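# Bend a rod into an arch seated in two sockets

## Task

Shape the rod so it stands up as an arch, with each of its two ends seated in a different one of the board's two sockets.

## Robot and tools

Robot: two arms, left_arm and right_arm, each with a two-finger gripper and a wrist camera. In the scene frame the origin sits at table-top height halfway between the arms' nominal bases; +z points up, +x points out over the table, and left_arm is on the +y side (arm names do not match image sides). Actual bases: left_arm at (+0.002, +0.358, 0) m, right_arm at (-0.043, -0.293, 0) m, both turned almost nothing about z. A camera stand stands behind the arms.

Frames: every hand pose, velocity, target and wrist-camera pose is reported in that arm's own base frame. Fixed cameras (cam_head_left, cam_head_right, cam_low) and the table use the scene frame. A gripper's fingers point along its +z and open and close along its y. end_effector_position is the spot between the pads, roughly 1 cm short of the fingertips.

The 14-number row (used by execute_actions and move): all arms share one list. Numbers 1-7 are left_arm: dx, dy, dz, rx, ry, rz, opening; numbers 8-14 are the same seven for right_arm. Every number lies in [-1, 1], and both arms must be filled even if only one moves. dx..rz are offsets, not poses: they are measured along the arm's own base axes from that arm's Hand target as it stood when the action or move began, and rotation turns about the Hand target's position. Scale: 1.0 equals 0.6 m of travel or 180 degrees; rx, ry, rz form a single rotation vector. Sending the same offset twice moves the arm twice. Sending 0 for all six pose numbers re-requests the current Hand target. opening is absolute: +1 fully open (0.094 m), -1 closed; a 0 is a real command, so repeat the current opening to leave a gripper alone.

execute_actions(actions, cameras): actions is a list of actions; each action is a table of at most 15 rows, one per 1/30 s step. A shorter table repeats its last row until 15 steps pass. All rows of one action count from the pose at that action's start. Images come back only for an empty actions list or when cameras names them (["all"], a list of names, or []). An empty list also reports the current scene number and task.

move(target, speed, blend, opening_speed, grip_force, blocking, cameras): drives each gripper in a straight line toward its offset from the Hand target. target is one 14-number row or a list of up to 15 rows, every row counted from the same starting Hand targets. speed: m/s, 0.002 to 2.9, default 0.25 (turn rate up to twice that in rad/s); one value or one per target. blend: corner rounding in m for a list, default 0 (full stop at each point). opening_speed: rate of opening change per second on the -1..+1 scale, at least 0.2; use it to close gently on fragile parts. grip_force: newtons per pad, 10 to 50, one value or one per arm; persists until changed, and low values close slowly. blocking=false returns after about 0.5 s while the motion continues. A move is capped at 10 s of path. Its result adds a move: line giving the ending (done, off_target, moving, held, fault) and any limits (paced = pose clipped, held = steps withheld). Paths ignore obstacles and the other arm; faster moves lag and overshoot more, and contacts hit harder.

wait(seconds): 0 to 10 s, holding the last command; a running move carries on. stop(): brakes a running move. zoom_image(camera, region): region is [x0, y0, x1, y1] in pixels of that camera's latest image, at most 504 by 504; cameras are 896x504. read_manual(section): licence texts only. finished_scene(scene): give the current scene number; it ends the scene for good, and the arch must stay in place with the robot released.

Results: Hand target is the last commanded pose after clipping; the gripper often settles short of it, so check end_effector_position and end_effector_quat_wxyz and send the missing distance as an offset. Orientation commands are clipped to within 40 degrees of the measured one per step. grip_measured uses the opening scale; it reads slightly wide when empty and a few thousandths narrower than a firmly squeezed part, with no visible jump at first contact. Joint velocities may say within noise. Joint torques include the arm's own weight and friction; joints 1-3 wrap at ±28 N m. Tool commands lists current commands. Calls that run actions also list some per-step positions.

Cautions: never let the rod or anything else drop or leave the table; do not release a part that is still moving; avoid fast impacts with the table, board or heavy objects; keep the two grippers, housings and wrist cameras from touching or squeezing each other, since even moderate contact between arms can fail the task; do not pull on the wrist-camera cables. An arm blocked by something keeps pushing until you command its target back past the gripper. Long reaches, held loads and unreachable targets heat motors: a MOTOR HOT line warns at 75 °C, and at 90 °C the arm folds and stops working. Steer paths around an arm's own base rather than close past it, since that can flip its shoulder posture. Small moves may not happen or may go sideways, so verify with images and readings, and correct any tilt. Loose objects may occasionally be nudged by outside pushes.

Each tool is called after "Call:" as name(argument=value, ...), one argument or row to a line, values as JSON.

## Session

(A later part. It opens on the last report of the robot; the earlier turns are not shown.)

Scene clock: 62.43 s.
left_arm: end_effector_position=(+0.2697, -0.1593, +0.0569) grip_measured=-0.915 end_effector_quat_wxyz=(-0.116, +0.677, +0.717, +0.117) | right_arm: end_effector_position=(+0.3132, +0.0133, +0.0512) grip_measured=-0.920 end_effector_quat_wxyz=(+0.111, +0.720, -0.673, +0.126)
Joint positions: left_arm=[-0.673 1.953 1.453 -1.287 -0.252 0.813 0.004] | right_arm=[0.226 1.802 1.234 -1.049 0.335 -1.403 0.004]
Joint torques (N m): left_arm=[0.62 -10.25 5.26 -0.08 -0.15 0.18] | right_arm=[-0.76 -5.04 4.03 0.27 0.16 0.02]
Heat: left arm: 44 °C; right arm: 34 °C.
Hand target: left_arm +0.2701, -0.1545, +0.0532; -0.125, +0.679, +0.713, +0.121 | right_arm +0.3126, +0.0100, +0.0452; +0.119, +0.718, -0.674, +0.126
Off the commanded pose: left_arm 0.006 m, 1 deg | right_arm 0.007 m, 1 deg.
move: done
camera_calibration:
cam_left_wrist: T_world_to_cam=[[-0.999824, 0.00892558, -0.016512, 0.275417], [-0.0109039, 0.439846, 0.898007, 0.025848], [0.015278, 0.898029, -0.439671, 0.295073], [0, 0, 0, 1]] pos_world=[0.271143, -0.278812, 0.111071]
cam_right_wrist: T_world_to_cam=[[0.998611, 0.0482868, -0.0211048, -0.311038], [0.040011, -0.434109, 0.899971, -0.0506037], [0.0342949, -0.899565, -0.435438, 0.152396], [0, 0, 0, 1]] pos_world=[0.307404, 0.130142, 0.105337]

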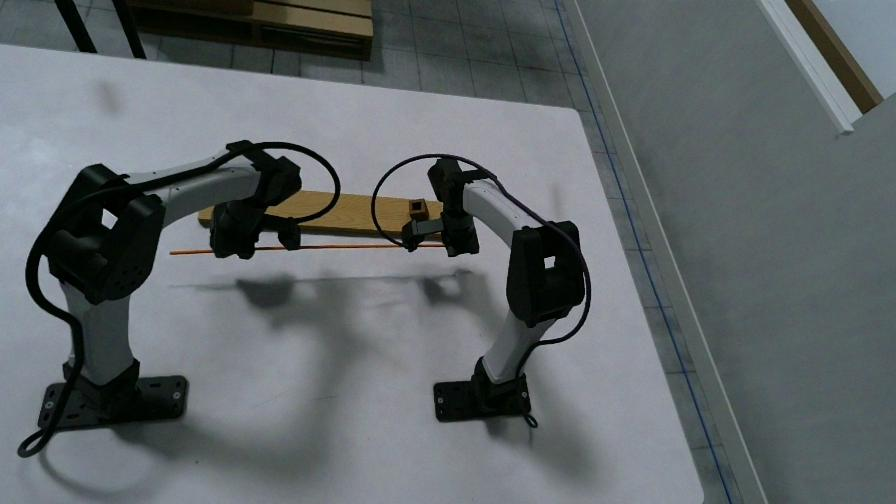

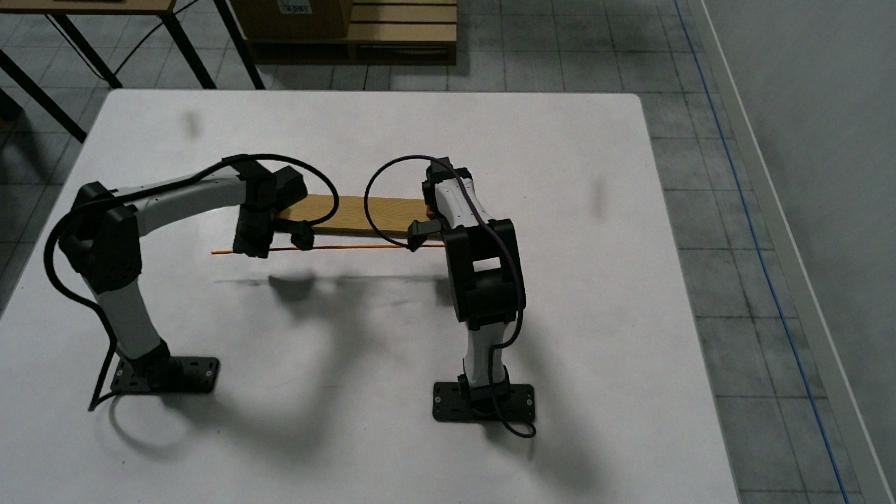

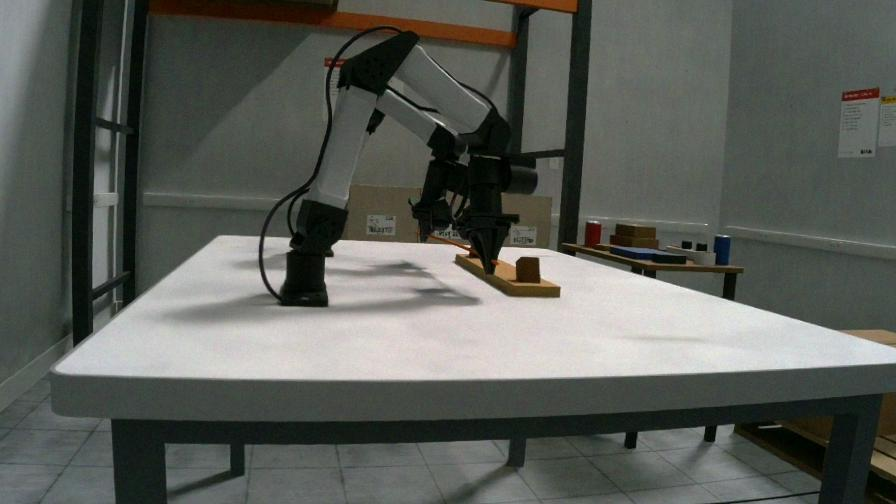

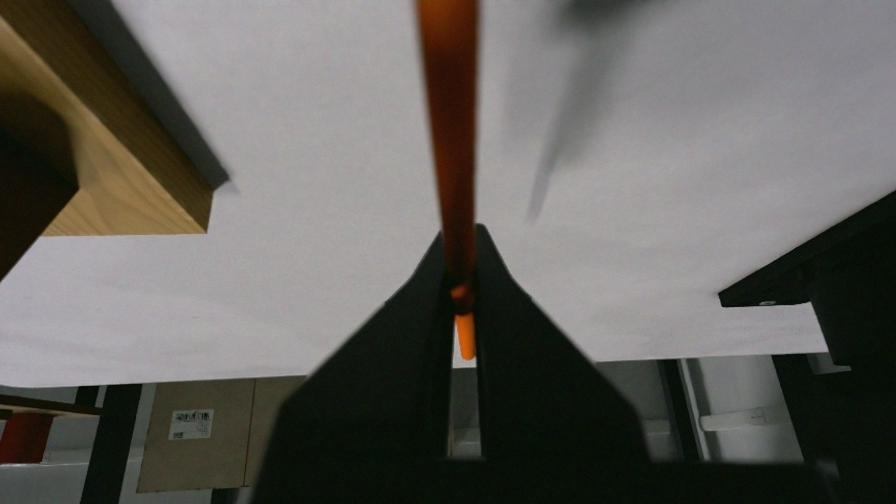

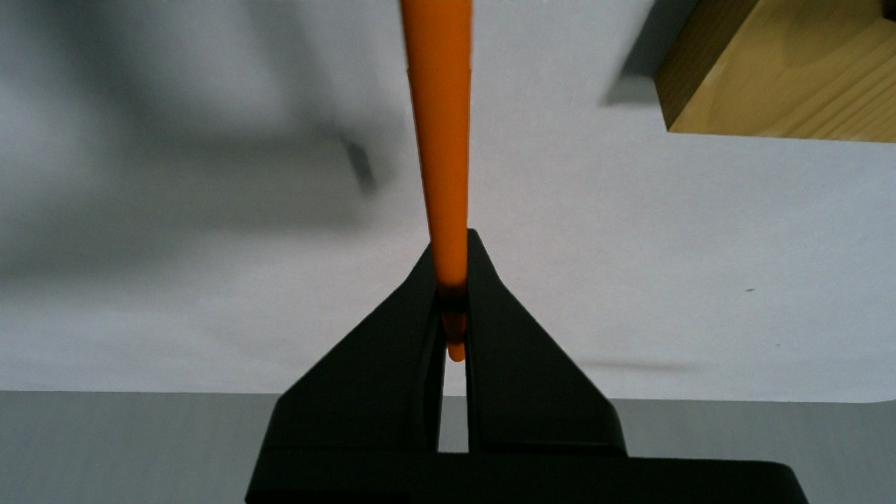

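Call:
move(
  target=[
    [0.05, 0.02, 0.09, -0.025, -0.12, 0.005, -1, 0.04, 0.025, 0.09, 0.028, -0.12, -0.025, -1],
    [0.2417, 0.0575, 0.208, -0.0766, -0.331, 0.0138, -1, 0.195, 0.077, 0.183, 0.080, -0.3306, -0.0733, -1],
  ],
  cameras=["all"],
  speed=0.1,
  blend=[0.02, 0],
)

Scene clock: 90.60 s.
left_arm: end_effector_position=(+0.4148, -0.1237, +0.1675) grip_measured=-0.915 end_effector_quat_wxyz=(+0.308, +0.534, +0.705, +0.351) | right_arm: end_effector_position=(+0.4284, +0.0538, +0.1539) grip_measured=-0.920 end_effector_quat_wxyz=(+0.290, -0.503, +0.725, -0.370)
Joint positions: left_arm=[-0.508 1.549 1.06 -0.245 -0.569 1.046 0.004] | right_arm=[0.321 1.531 0.972 -0.131 0.504 -1.133 0.004]
Joint torques (N m): left_arm=[0.64 -11.34 6.74 2.38 -0.15 0.05] | right_arm=[0.06 -5.44 5.07 2.02 0.16 0.29]
Heat: left arm: 43 °C; right arm: 35 °C.
Hand target: left_arm +0.4151, -0.1199, +0.1778; +0.321, +0.525, +0.703, +0.356 | right_arm +0.4296, +0.0563, +0.1550; +0.303, -0.492, +0.728, -0.369
Off the commanded pose: left_arm 0.011 m, 2 deg | right_arm 0.003 m, 2 deg.
move: off_target (left_arm)
camera_calibration:
cam_left_wrist: T_world_to_cam=[[-0.529503, -0.122925, -0.839355, 0.348479], [-0.728804, 0.572281, 0.375951, 0.314011], [0.434133, 0.810792, -0.392613, 0.117024], [0, 0, 0, 1]] pos_world=[0.362569, -0.231748, 0.22039]
cam_right_wrist: T_world_to_cam=[[0.539718, -0.236871, 0.807834, -0.341483], [-0.780073, -0.50152, 0.374117, 0.30592], [0.316528, -0.832088, -0.455456, 0.108112], [0, 0, 0, 1]] pos_world=[0.388724, 0.162497, 0.210652]

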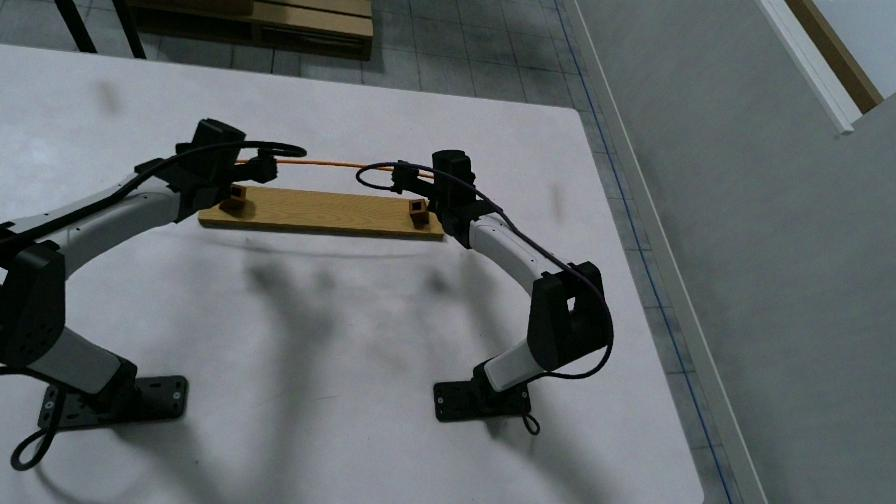

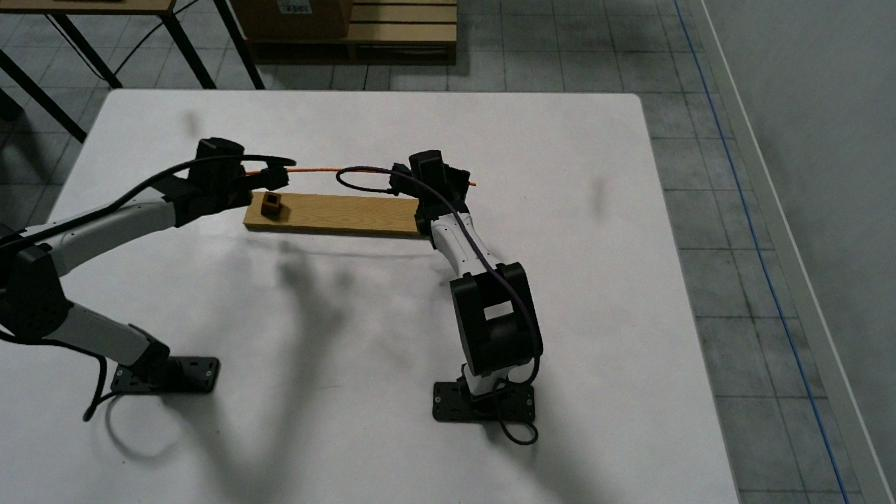

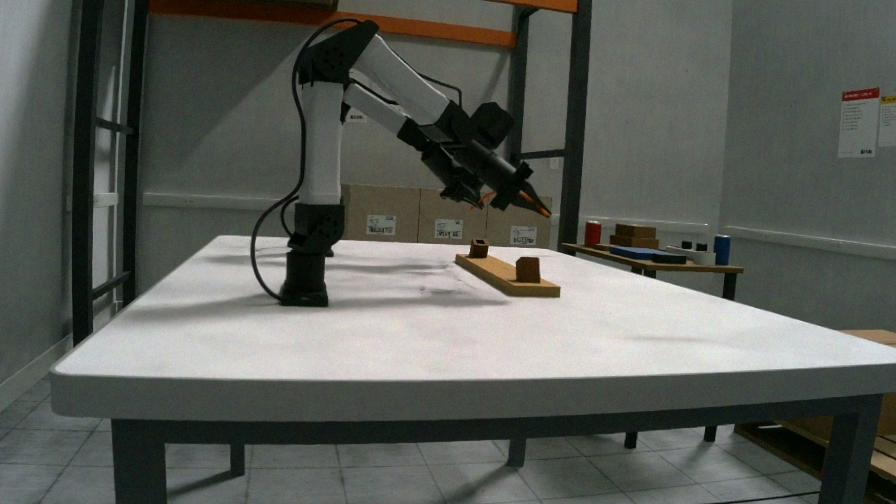

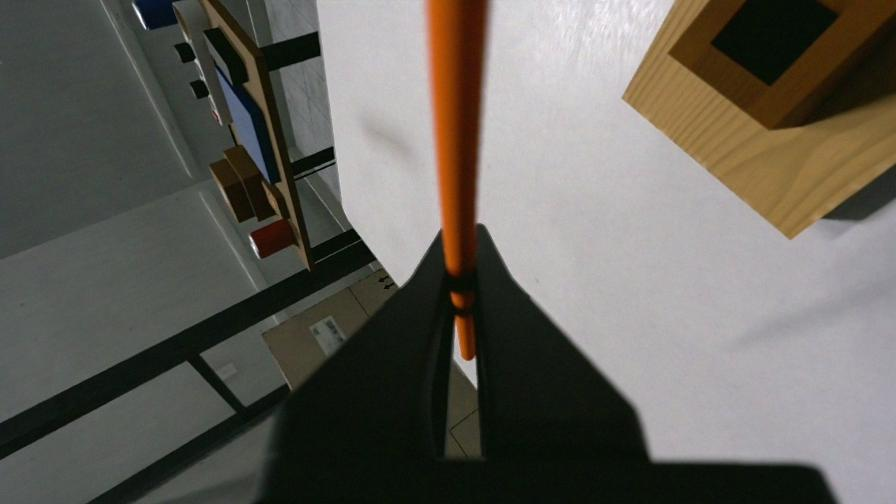

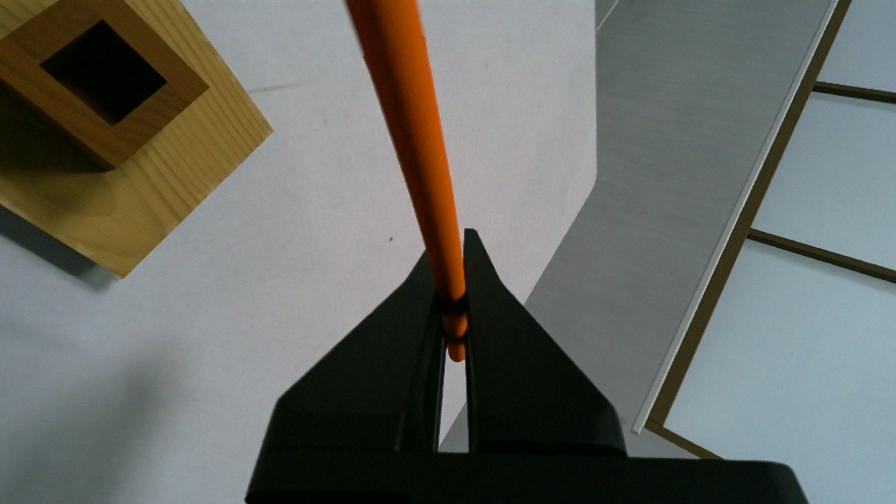

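Call:
move(
  target=[
    [0.001, -0.03, 0.006, -0.141, -0.032, 0.021, -1, 0.001, 0.03, 0.008, 0.137, -0.045, -0.021, -1],
    [0.0017, -0.071, 0.01, -0.252, -0.054, 0.052, -1, 0.0017, 0.071, 0.018, 0.246, -0.077, -0.052, -1],
    [0.0017, -0.1167, 0.0167, -0.373, -0.038, 0.066, -1, 0.0017, 0.1167, 0.0267, 0.368, -0.073, -0.066, -1],
  ],
  cameras=["all"],
  speed=0.1,
  blend=[0.02, 0.02, 0],
)

Call:
zoom_image(
  camera="cam_low",
  region=[430, 130, 580, 310],
)

Scene clock: 104.70 s.
left_arm: end_effector_position=(+0.4148, -0.1825, +0.1759) grip_measured=-0.915 end_effector_quat_wxyz=(+0.537, +0.202, +0.819, +0.006) | right_arm: end_effector_position=(+0.4294, +0.1192, +0.1517) grip_measured=-0.920 end_effector_quat_wxyz=(+0.529, -0.166, +0.832, -0.034)
Joint positions: left_arm=[-0.511 1.492 0.866 0.173 -0.253 0.132 0.004] | right_arm=[0.345 1.499 0.783 0.253 0.19 -0.166 0.004]
Joint torques (N m): left_arm=[-0.55 -8.99 6.94 3.15 0.18 -0.74] | right_arm=[-0.24 -7.2 5.12 2.53 -0.26 0.77]
Heat: left arm: 43 °C; right arm: 36 °C.
Hand target: left_arm +0.4161, -0.1900, +0.1881; +0.560, +0.168, +0.811, -0.033 | right_arm +0.4307, +0.1263, +0.1711; +0.561, -0.131, +0.817, +0.009
Off the commanded pose: left_arm 0.014 m, 7 deg | right_arm 0.021 m, 7 deg.
move: off_target (left_arm, right_arm)
camera_calibration:
cam_left_wrist: T_world_to_cam=[[-0.321833, -0.901797, -0.28842, 0.0230312], [-0.85687, 0.407001, -0.316424, 0.489258], [0.402738, 0.145303, -0.903709, 0.149514], [0, 0, 0, 1]] pos_world=[0.366428, -0.200084, 0.296573]
cam_right_wrist: T_world_to_cam=[[0.267866, -0.940744, 0.207962, -0.0331534], [-0.896846, -0.322334, -0.302932, 0.471809], [0.352015, -0.105365, -0.930045, 0.131382], [0, 0, 0, 1]] pos_world=[0.385772, 0.134734, 0.272012]

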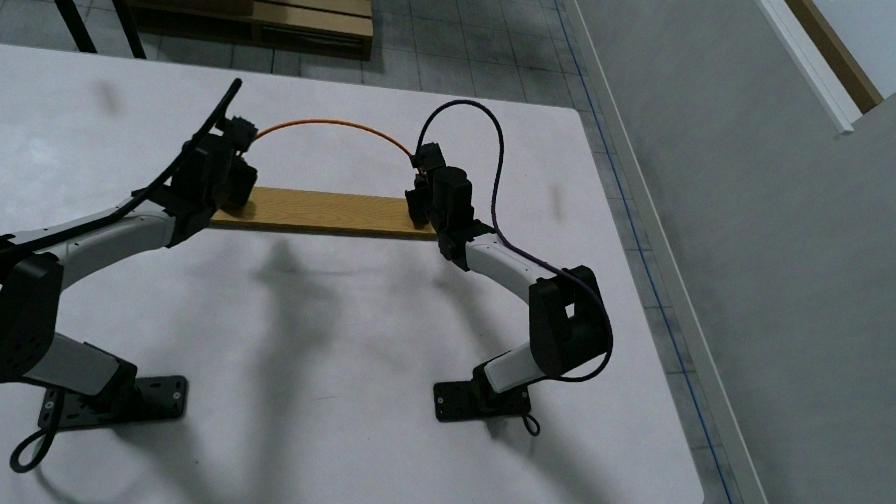

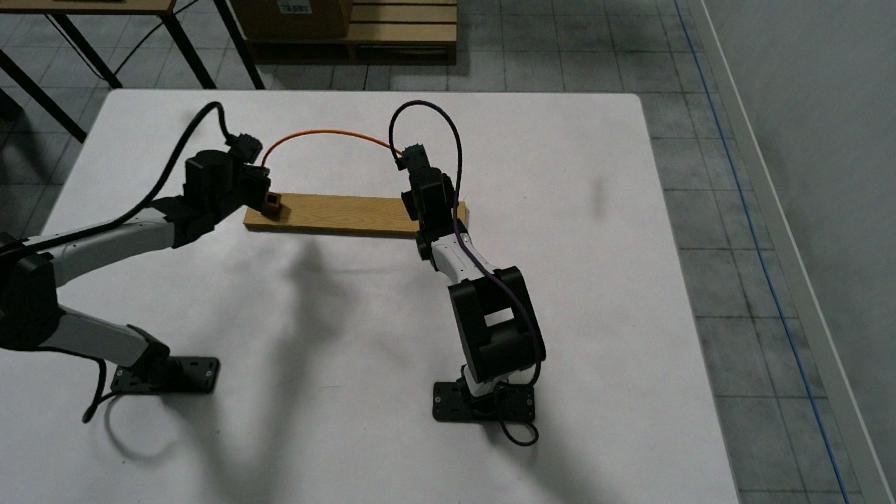

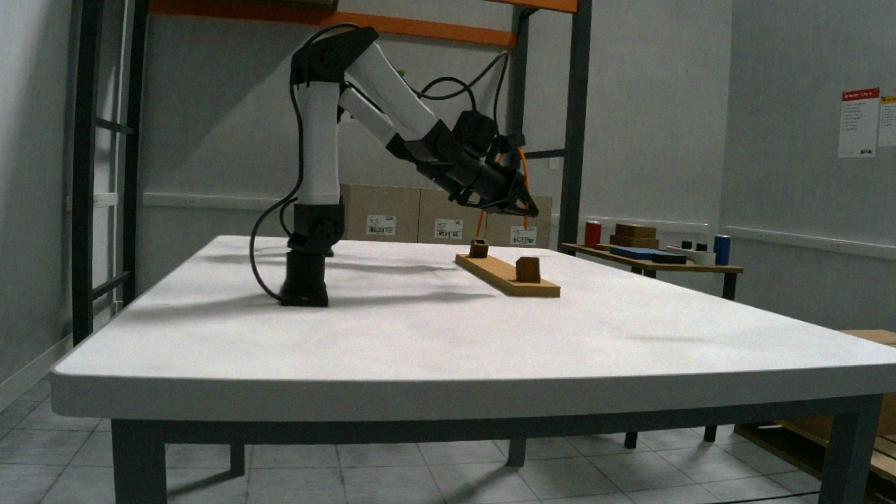

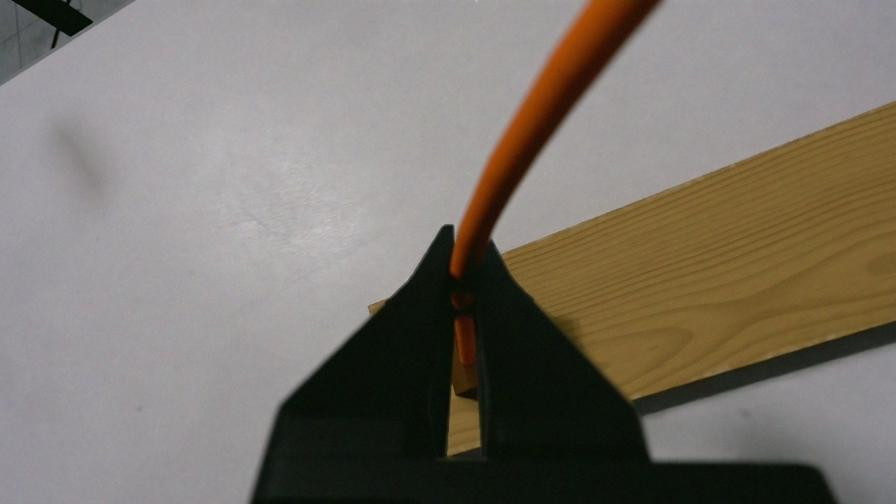

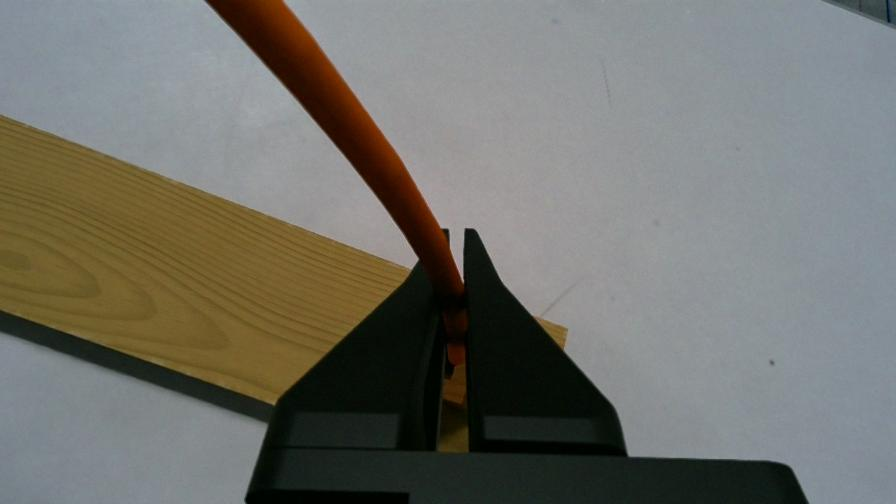

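Scaled by 2.800 from the camera's 896x504 image, which has a finer 1280x720 frame.

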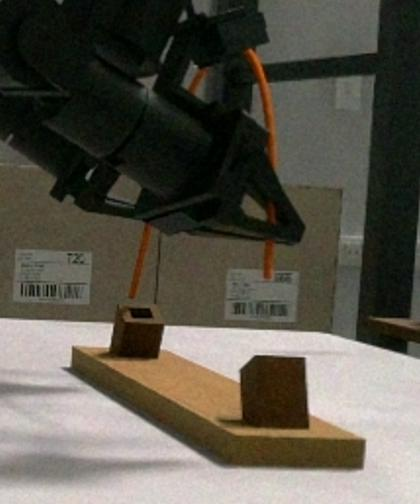

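Call:
zoom_image(
  camera="cam_left_wrist",
  region=[400, 320, 540, 460],
)

Call:
zoom_image(
  camera="cam_right_wrist",
  region=[390, 320, 530, 460],
)

Scaled by 3.600 from the camera's 896x504 image, which has a finer 1280x720 frame.

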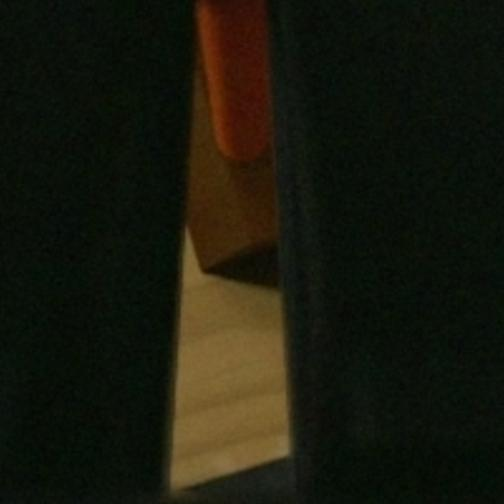

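Scaled by 3.600 from the camera's 896x504 image, which has a finer 1280x720 frame.

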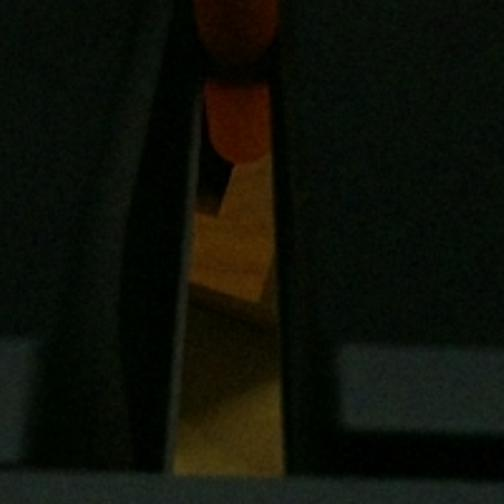

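Call:
move(
  target=[0.008, -0.018, 0.0, 0, -0.022, 0, -1, 0.0, 0.01, -0.068, 0, -0.044, 0, -1],
  cameras=["all"],
  speed=0.06,
)

Call:
zoom_image(
  camera="cam_low",
  region=[430, 130, 580, 310],
)

Call:
zoom_image(
  camera="cam_left_wrist",
  region=[400, 320, 540, 460],
)

Call:
zoom_image(
  camera="cam_right_wrist",
  region=[390, 320, 530, 460],
)

Scene clock: 116.73 s.
left_arm: end_effector_position=(+0.4172, -0.1923, +0.1772) grip_measured=-0.915 end_effector_quat_wxyz=(+0.563, +0.195, +0.803, +0.005) | right_arm: end_effector_position=(+0.4308, +0.1260, +0.1293) grip_measured=-0.920 end_effector_quat_wxyz=(+0.605, -0.149, +0.782, -0.026)
Joint positions: left_arm=[-0.539 1.518 0.834 0.294 -0.287 0.131 0.004] | right_arm=[0.366 1.635 0.594 0.765 0.212 -0.171 0.004]
Joint torques (N m): left_arm=[-0.66 -7.5 7.17 3.37 0.11 -0.53] | right_arm=[0.4 -3.89 4.29 2.53 -0.09 0.52]
Heat: left arm: 42 °C; right arm: 38 °C.
Hand target: left_arm +0.4209, -0.2008, +0.1881; +0.587, +0.169, +0.791, -0.027 | right_arm +0.4307, +0.1322, +0.1304; +0.616, -0.131, +0.777, +0.000
Off the commanded pose: left_arm 0.014 m, 6 deg | right_arm 0.006 m, 4 deg.
move: off_target (left_arm, right_arm)
camera_calibration:
cam_left_wrist: T_world_to_cam=[[-0.302039, -0.908182, -0.289791, 0.00616258], [-0.837017, 0.398141, -0.375348, 0.496151], [0.456261, 0.12919, -0.880418, 0.121528], [0, 0, 0, 1]] pos_world=[0.3617, -0.207642, 0.295011]
cam_right_wrist: T_world_to_cam=[[0.23334, -0.95102, 0.202766, -0.00563979], [-0.826488, -0.30383, -0.473926, 0.457911], [0.512319, -0.0569978, -0.856902, 0.0261521], [0, 0, 0, 1]] pos_world=[0.366376, 0.135254, 0.240569]

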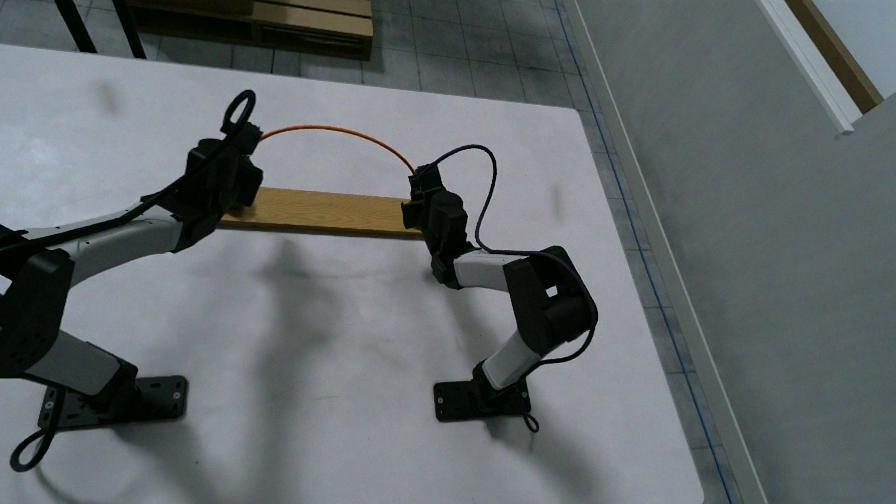

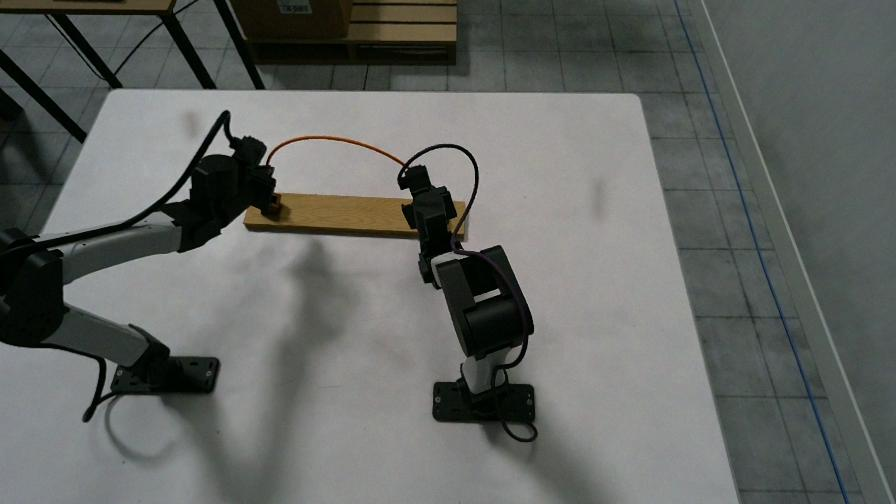

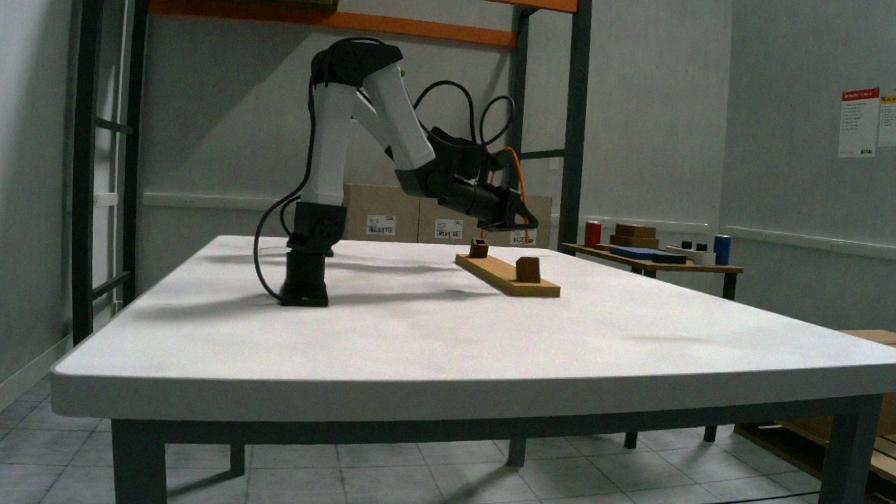

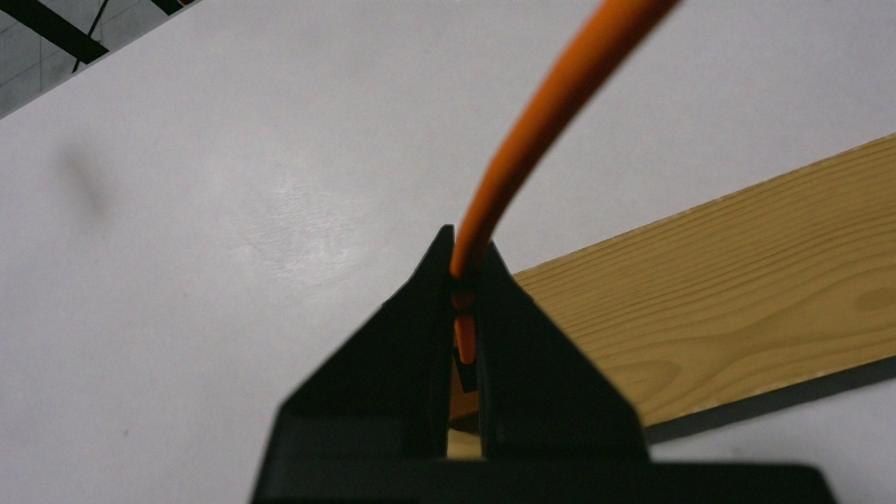

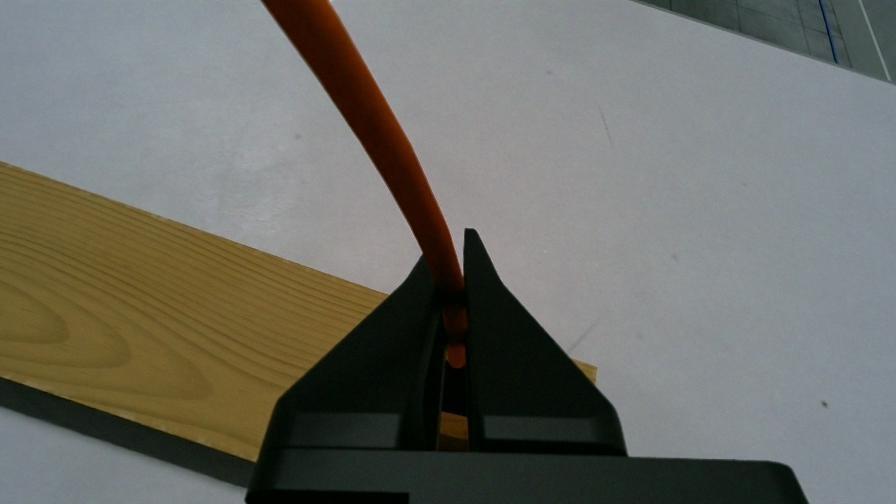

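Scaled by 2.800 from the camera's 896x504 image, which has a finer 1280x720 frame.

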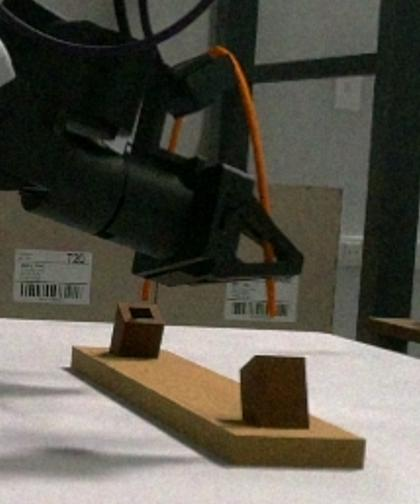

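Scaled by 3.600 from the camera's 896x504 image, which has a finer 1280x720 frame.

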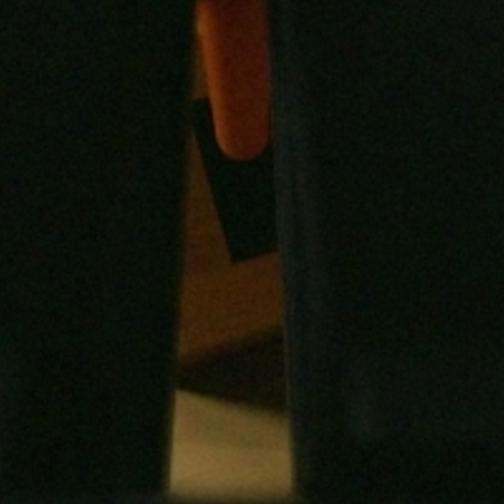

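Scaled by 3.600 from the camera's 896x504 image, which has a finer 1280x720 frame.

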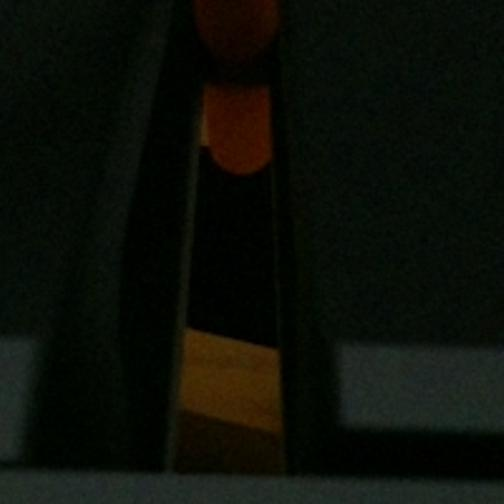

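Call:
move(
  target=[0.0, -0.008, -0.012, 0, 0, 0, -1, -0.005, 0.005, -0.035, 0, 0, 0, -1],
  cameras=["cam_low", "cam_left_wrist", "cam_right_wrist"],
  speed=0.06,
)

Call:
zoom_image(
  camera="cam_low",
  region=[430, 130, 580, 310],
)

Call:
zoom_image(
  camera="cam_left_wrist",
  region=[400, 320, 540, 460],
)

Call:
zoom_image(
  camera="cam_right_wrist",
  region=[390, 320, 530, 460],
)

Scene clock: 123.40 s.
left_arm: end_effector_position=(+0.4173, -0.1945, +0.1676) grip_measured=-0.915 end_effector_quat_wxyz=(+0.560, +0.196, +0.805, +0.010) | right_arm: end_effector_position=(+0.4288, +0.1275, +0.1085) grip_measured=-0.920 end_effector_quat_wxyz=(+0.606, -0.148, +0.781, -0.029)
Joint positions: left_arm=[-0.55 1.542 0.824 0.317 -0.304 0.131 0.004] | right_arm=[0.378 1.715 0.558 0.883 0.23 -0.171 0.004]
Joint torques (N m): left_arm=[-0.96 -7.82 7.25 3.42 0.17 -0.56] | right_arm=[0.61 -4.15 3.89 2.49 -0.12 0.55]
Heat: left arm: 42 °C; right arm: 39 °C.
Hand target: left_arm +0.4210, -0.2056, +0.1809; +0.587, +0.169, +0.791, -0.027 | right_arm +0.4276, +0.1353, +0.1092; +0.616, -0.131, +0.777, +0.000
Off the commanded pose: left_arm 0.018 m, 6 deg | right_arm 0.008 m, 4 deg.
move: off_target (left_arm, right_arm)
camera_calibration:
cam_left_wrist: T_world_to_cam=[[-0.298757, -0.906551, -0.298177, 0.00166747], [-0.841326, 0.397675, -0.366094, 0.493687], [0.45046, 0.141492, -0.881513, 0.118385], [0, 0, 0, 1]] pos_world=[0.362522, -0.211566, 0.285591]
cam_right_wrist: T_world_to_cam=[[0.227689, -0.951365, 0.207516, 0.00248631], [-0.826525, -0.301496, -0.475349, 0.446797], [0.514795, -0.0632853, -0.854974, 0.00900607], [0, 0, 0, 1]] pos_world=[0.364086, 0.137643, 0.219568]
Images, in order (width x height): cam_low 896x504, cam_left_wrist 896x504, cam_right_wrist 896x504.

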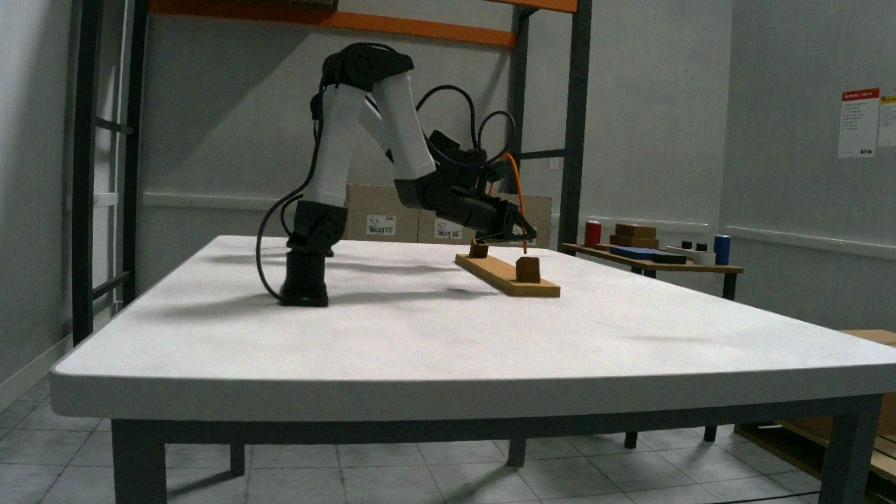

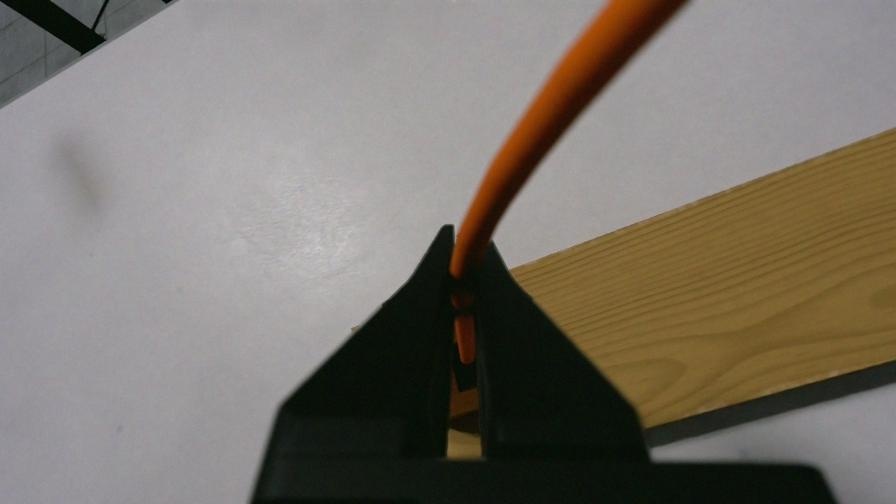

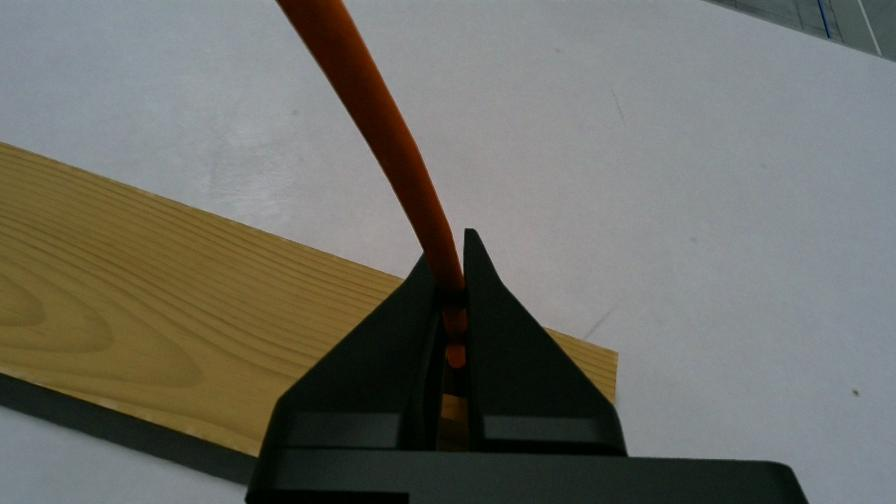

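Scaled by 2.800 from the camera's 896x504 image, which has a finer 1280x720 frame.

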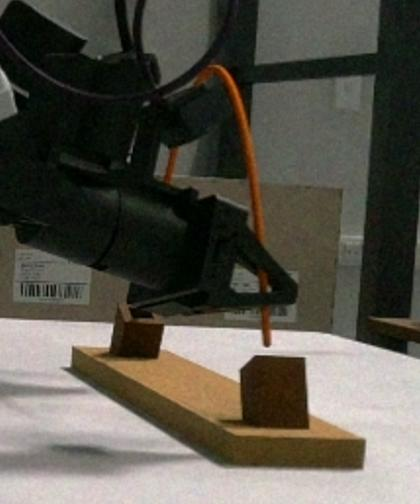

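Scaled by 3.600 from the camera's 896x504 image, which has a finer 1280x720 frame.

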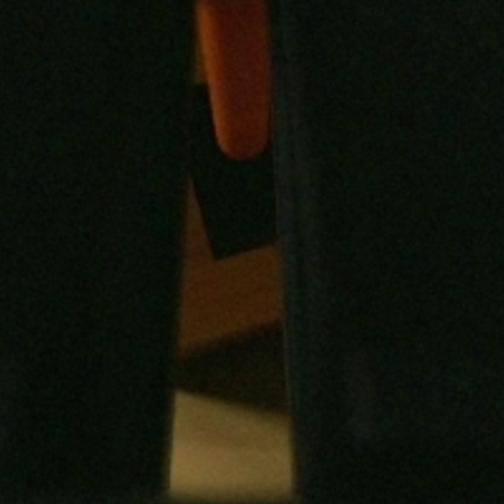

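Scaled by 3.600 from the camera's 896x504 image, which has a finer 1280x720 frame.

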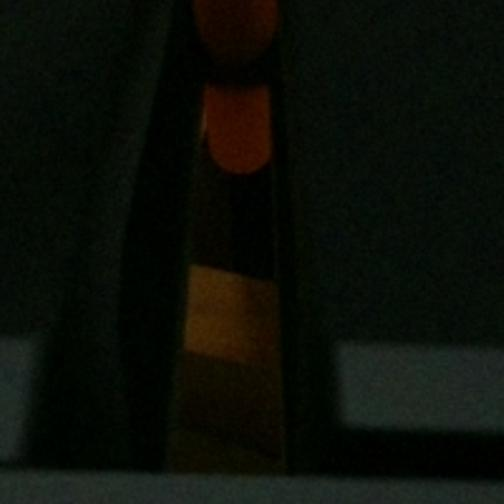

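Call:
move(
  target=[0.0, 0.0, -0.035, 0, 0, 0, -1, 0.0, 0.0, -0.037, 0, 0, 0, -1],
  cameras=["cam_low", "cam_left_wrist", "cam_right_wrist"],
  speed=0.04,
)

Call:
zoom_image(
  camera="cam_low",
  region=[430, 130, 580, 310],
)

Call:
zoom_image(
  camera="cam_left_wrist",
  region=[400, 320, 540, 460],
)

Call:
zoom_image(
  camera="cam_right_wrist",
  region=[390, 320, 530, 460],
)

Scene clock: 127.97 s.
left_arm: end_effector_position=(+0.4172, -0.1945, +0.1469) grip_measured=-0.915 end_effector_quat_wxyz=(+0.560, +0.197, +0.805, +0.010) | right_arm: end_effector_position=(+0.4298, +0.1249, +0.0870) grip_measured=-0.920 end_effector_quat_wxyz=(+0.607, -0.143, +0.781, -0.036)
Joint positions: left_arm=[-0.55 1.588 0.775 0.411 -0.304 0.131 0.004] | right_arm=[0.378 1.815 0.536 1.006 0.246 -0.171 0.004]
Joint torques (N m): left_arm=[-0.94 -7.83 6.97 3.44 0.16 -0.56] | right_arm=[0.64 -4.4 3.4 2.45 -0.27 0.55]
Heat: left arm: 43 °C; right arm: 39 °C.
Hand target: left_arm +0.4209, -0.2056, +0.1598; +0.587, +0.169, +0.791, -0.027 | right_arm +0.4276, +0.1353, +0.0870; +0.616, -0.131, +0.777, +0.000
Off the commanded pose: left_arm 0.017 m, 6 deg | right_arm 0.011 m, 4 deg.
move: off_target (left_arm, right_arm)
camera_calibration:
cam_left_wrist: T_world_to_cam=[[-0.298878, -0.90645, -0.298364, -0.00436098], [-0.841574, 0.397768, -0.365423, 0.486126], [0.449917, 0.141878, -0.881728, 0.100428], [0, 0, 0, 1]] pos_world=[0.362624, -0.211567, 0.264891]
cam_right_wrist: T_world_to_cam=[[0.211812, -0.954164, 0.211441, 0.01109], [-0.829457, -0.289927, -0.477434, 0.436564], [0.516852, -0.0742546, -0.852848, -0.00975272], [0, 0, 0, 1]] pos_world=[0.364803, 0.136429, 0.197768]
Images, in order (width x height): cam_low 896x504, cam_left_wrist 896x504, cam_right_wrist 896x504.

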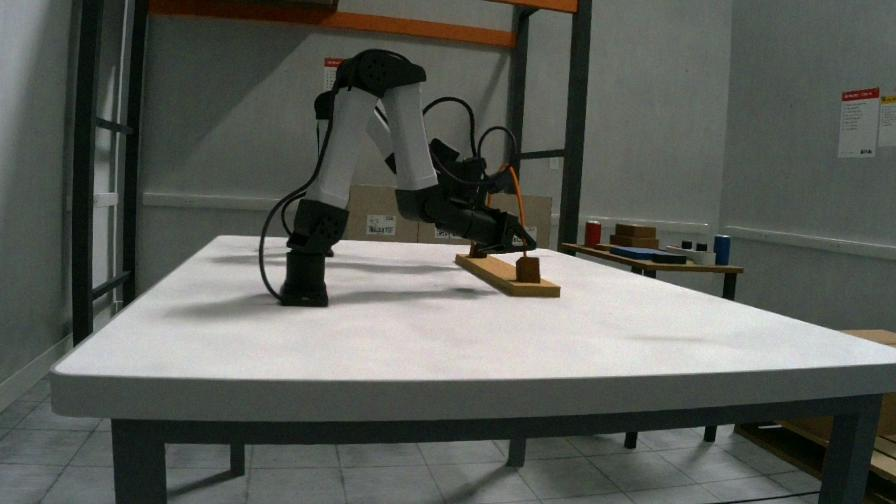

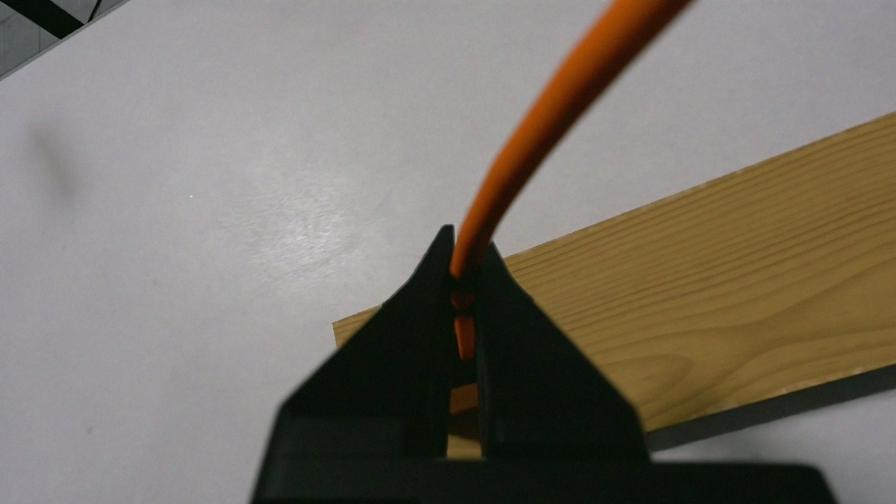

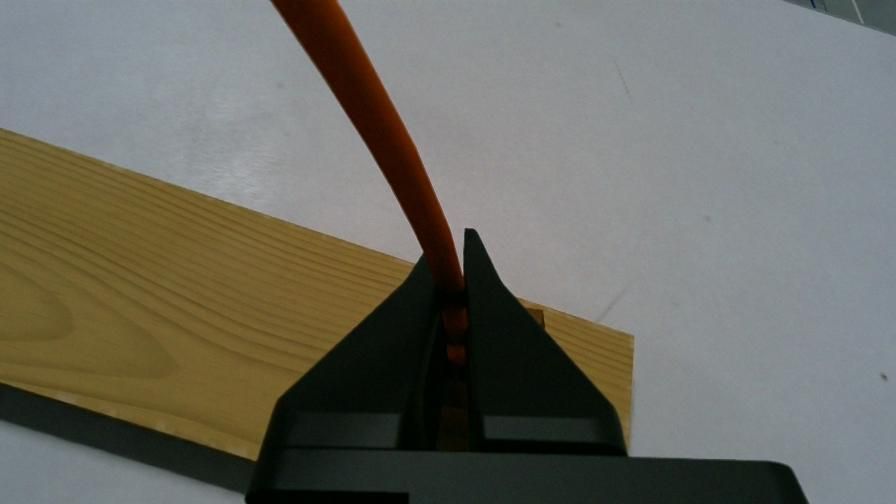

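Scaled by 2.800 from the camera's 896x504 image, which has a finer 1280x720 frame.

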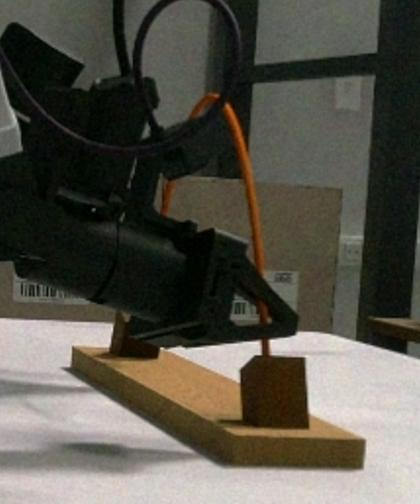

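Scaled by 3.600 from the camera's 896x504 image, which has a finer 1280x720 frame.

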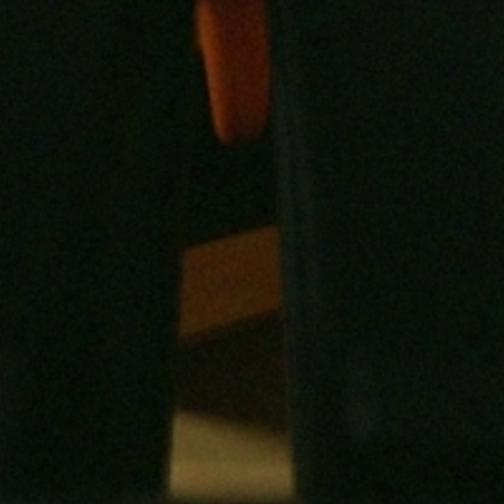

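Scaled by 3.600 from the camera's 896x504 image, which has a finer 1280x720 frame.

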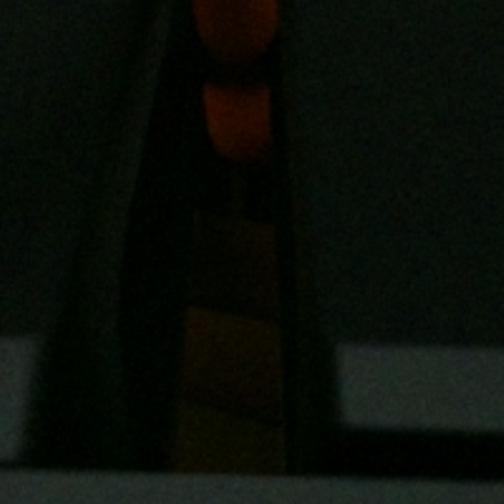

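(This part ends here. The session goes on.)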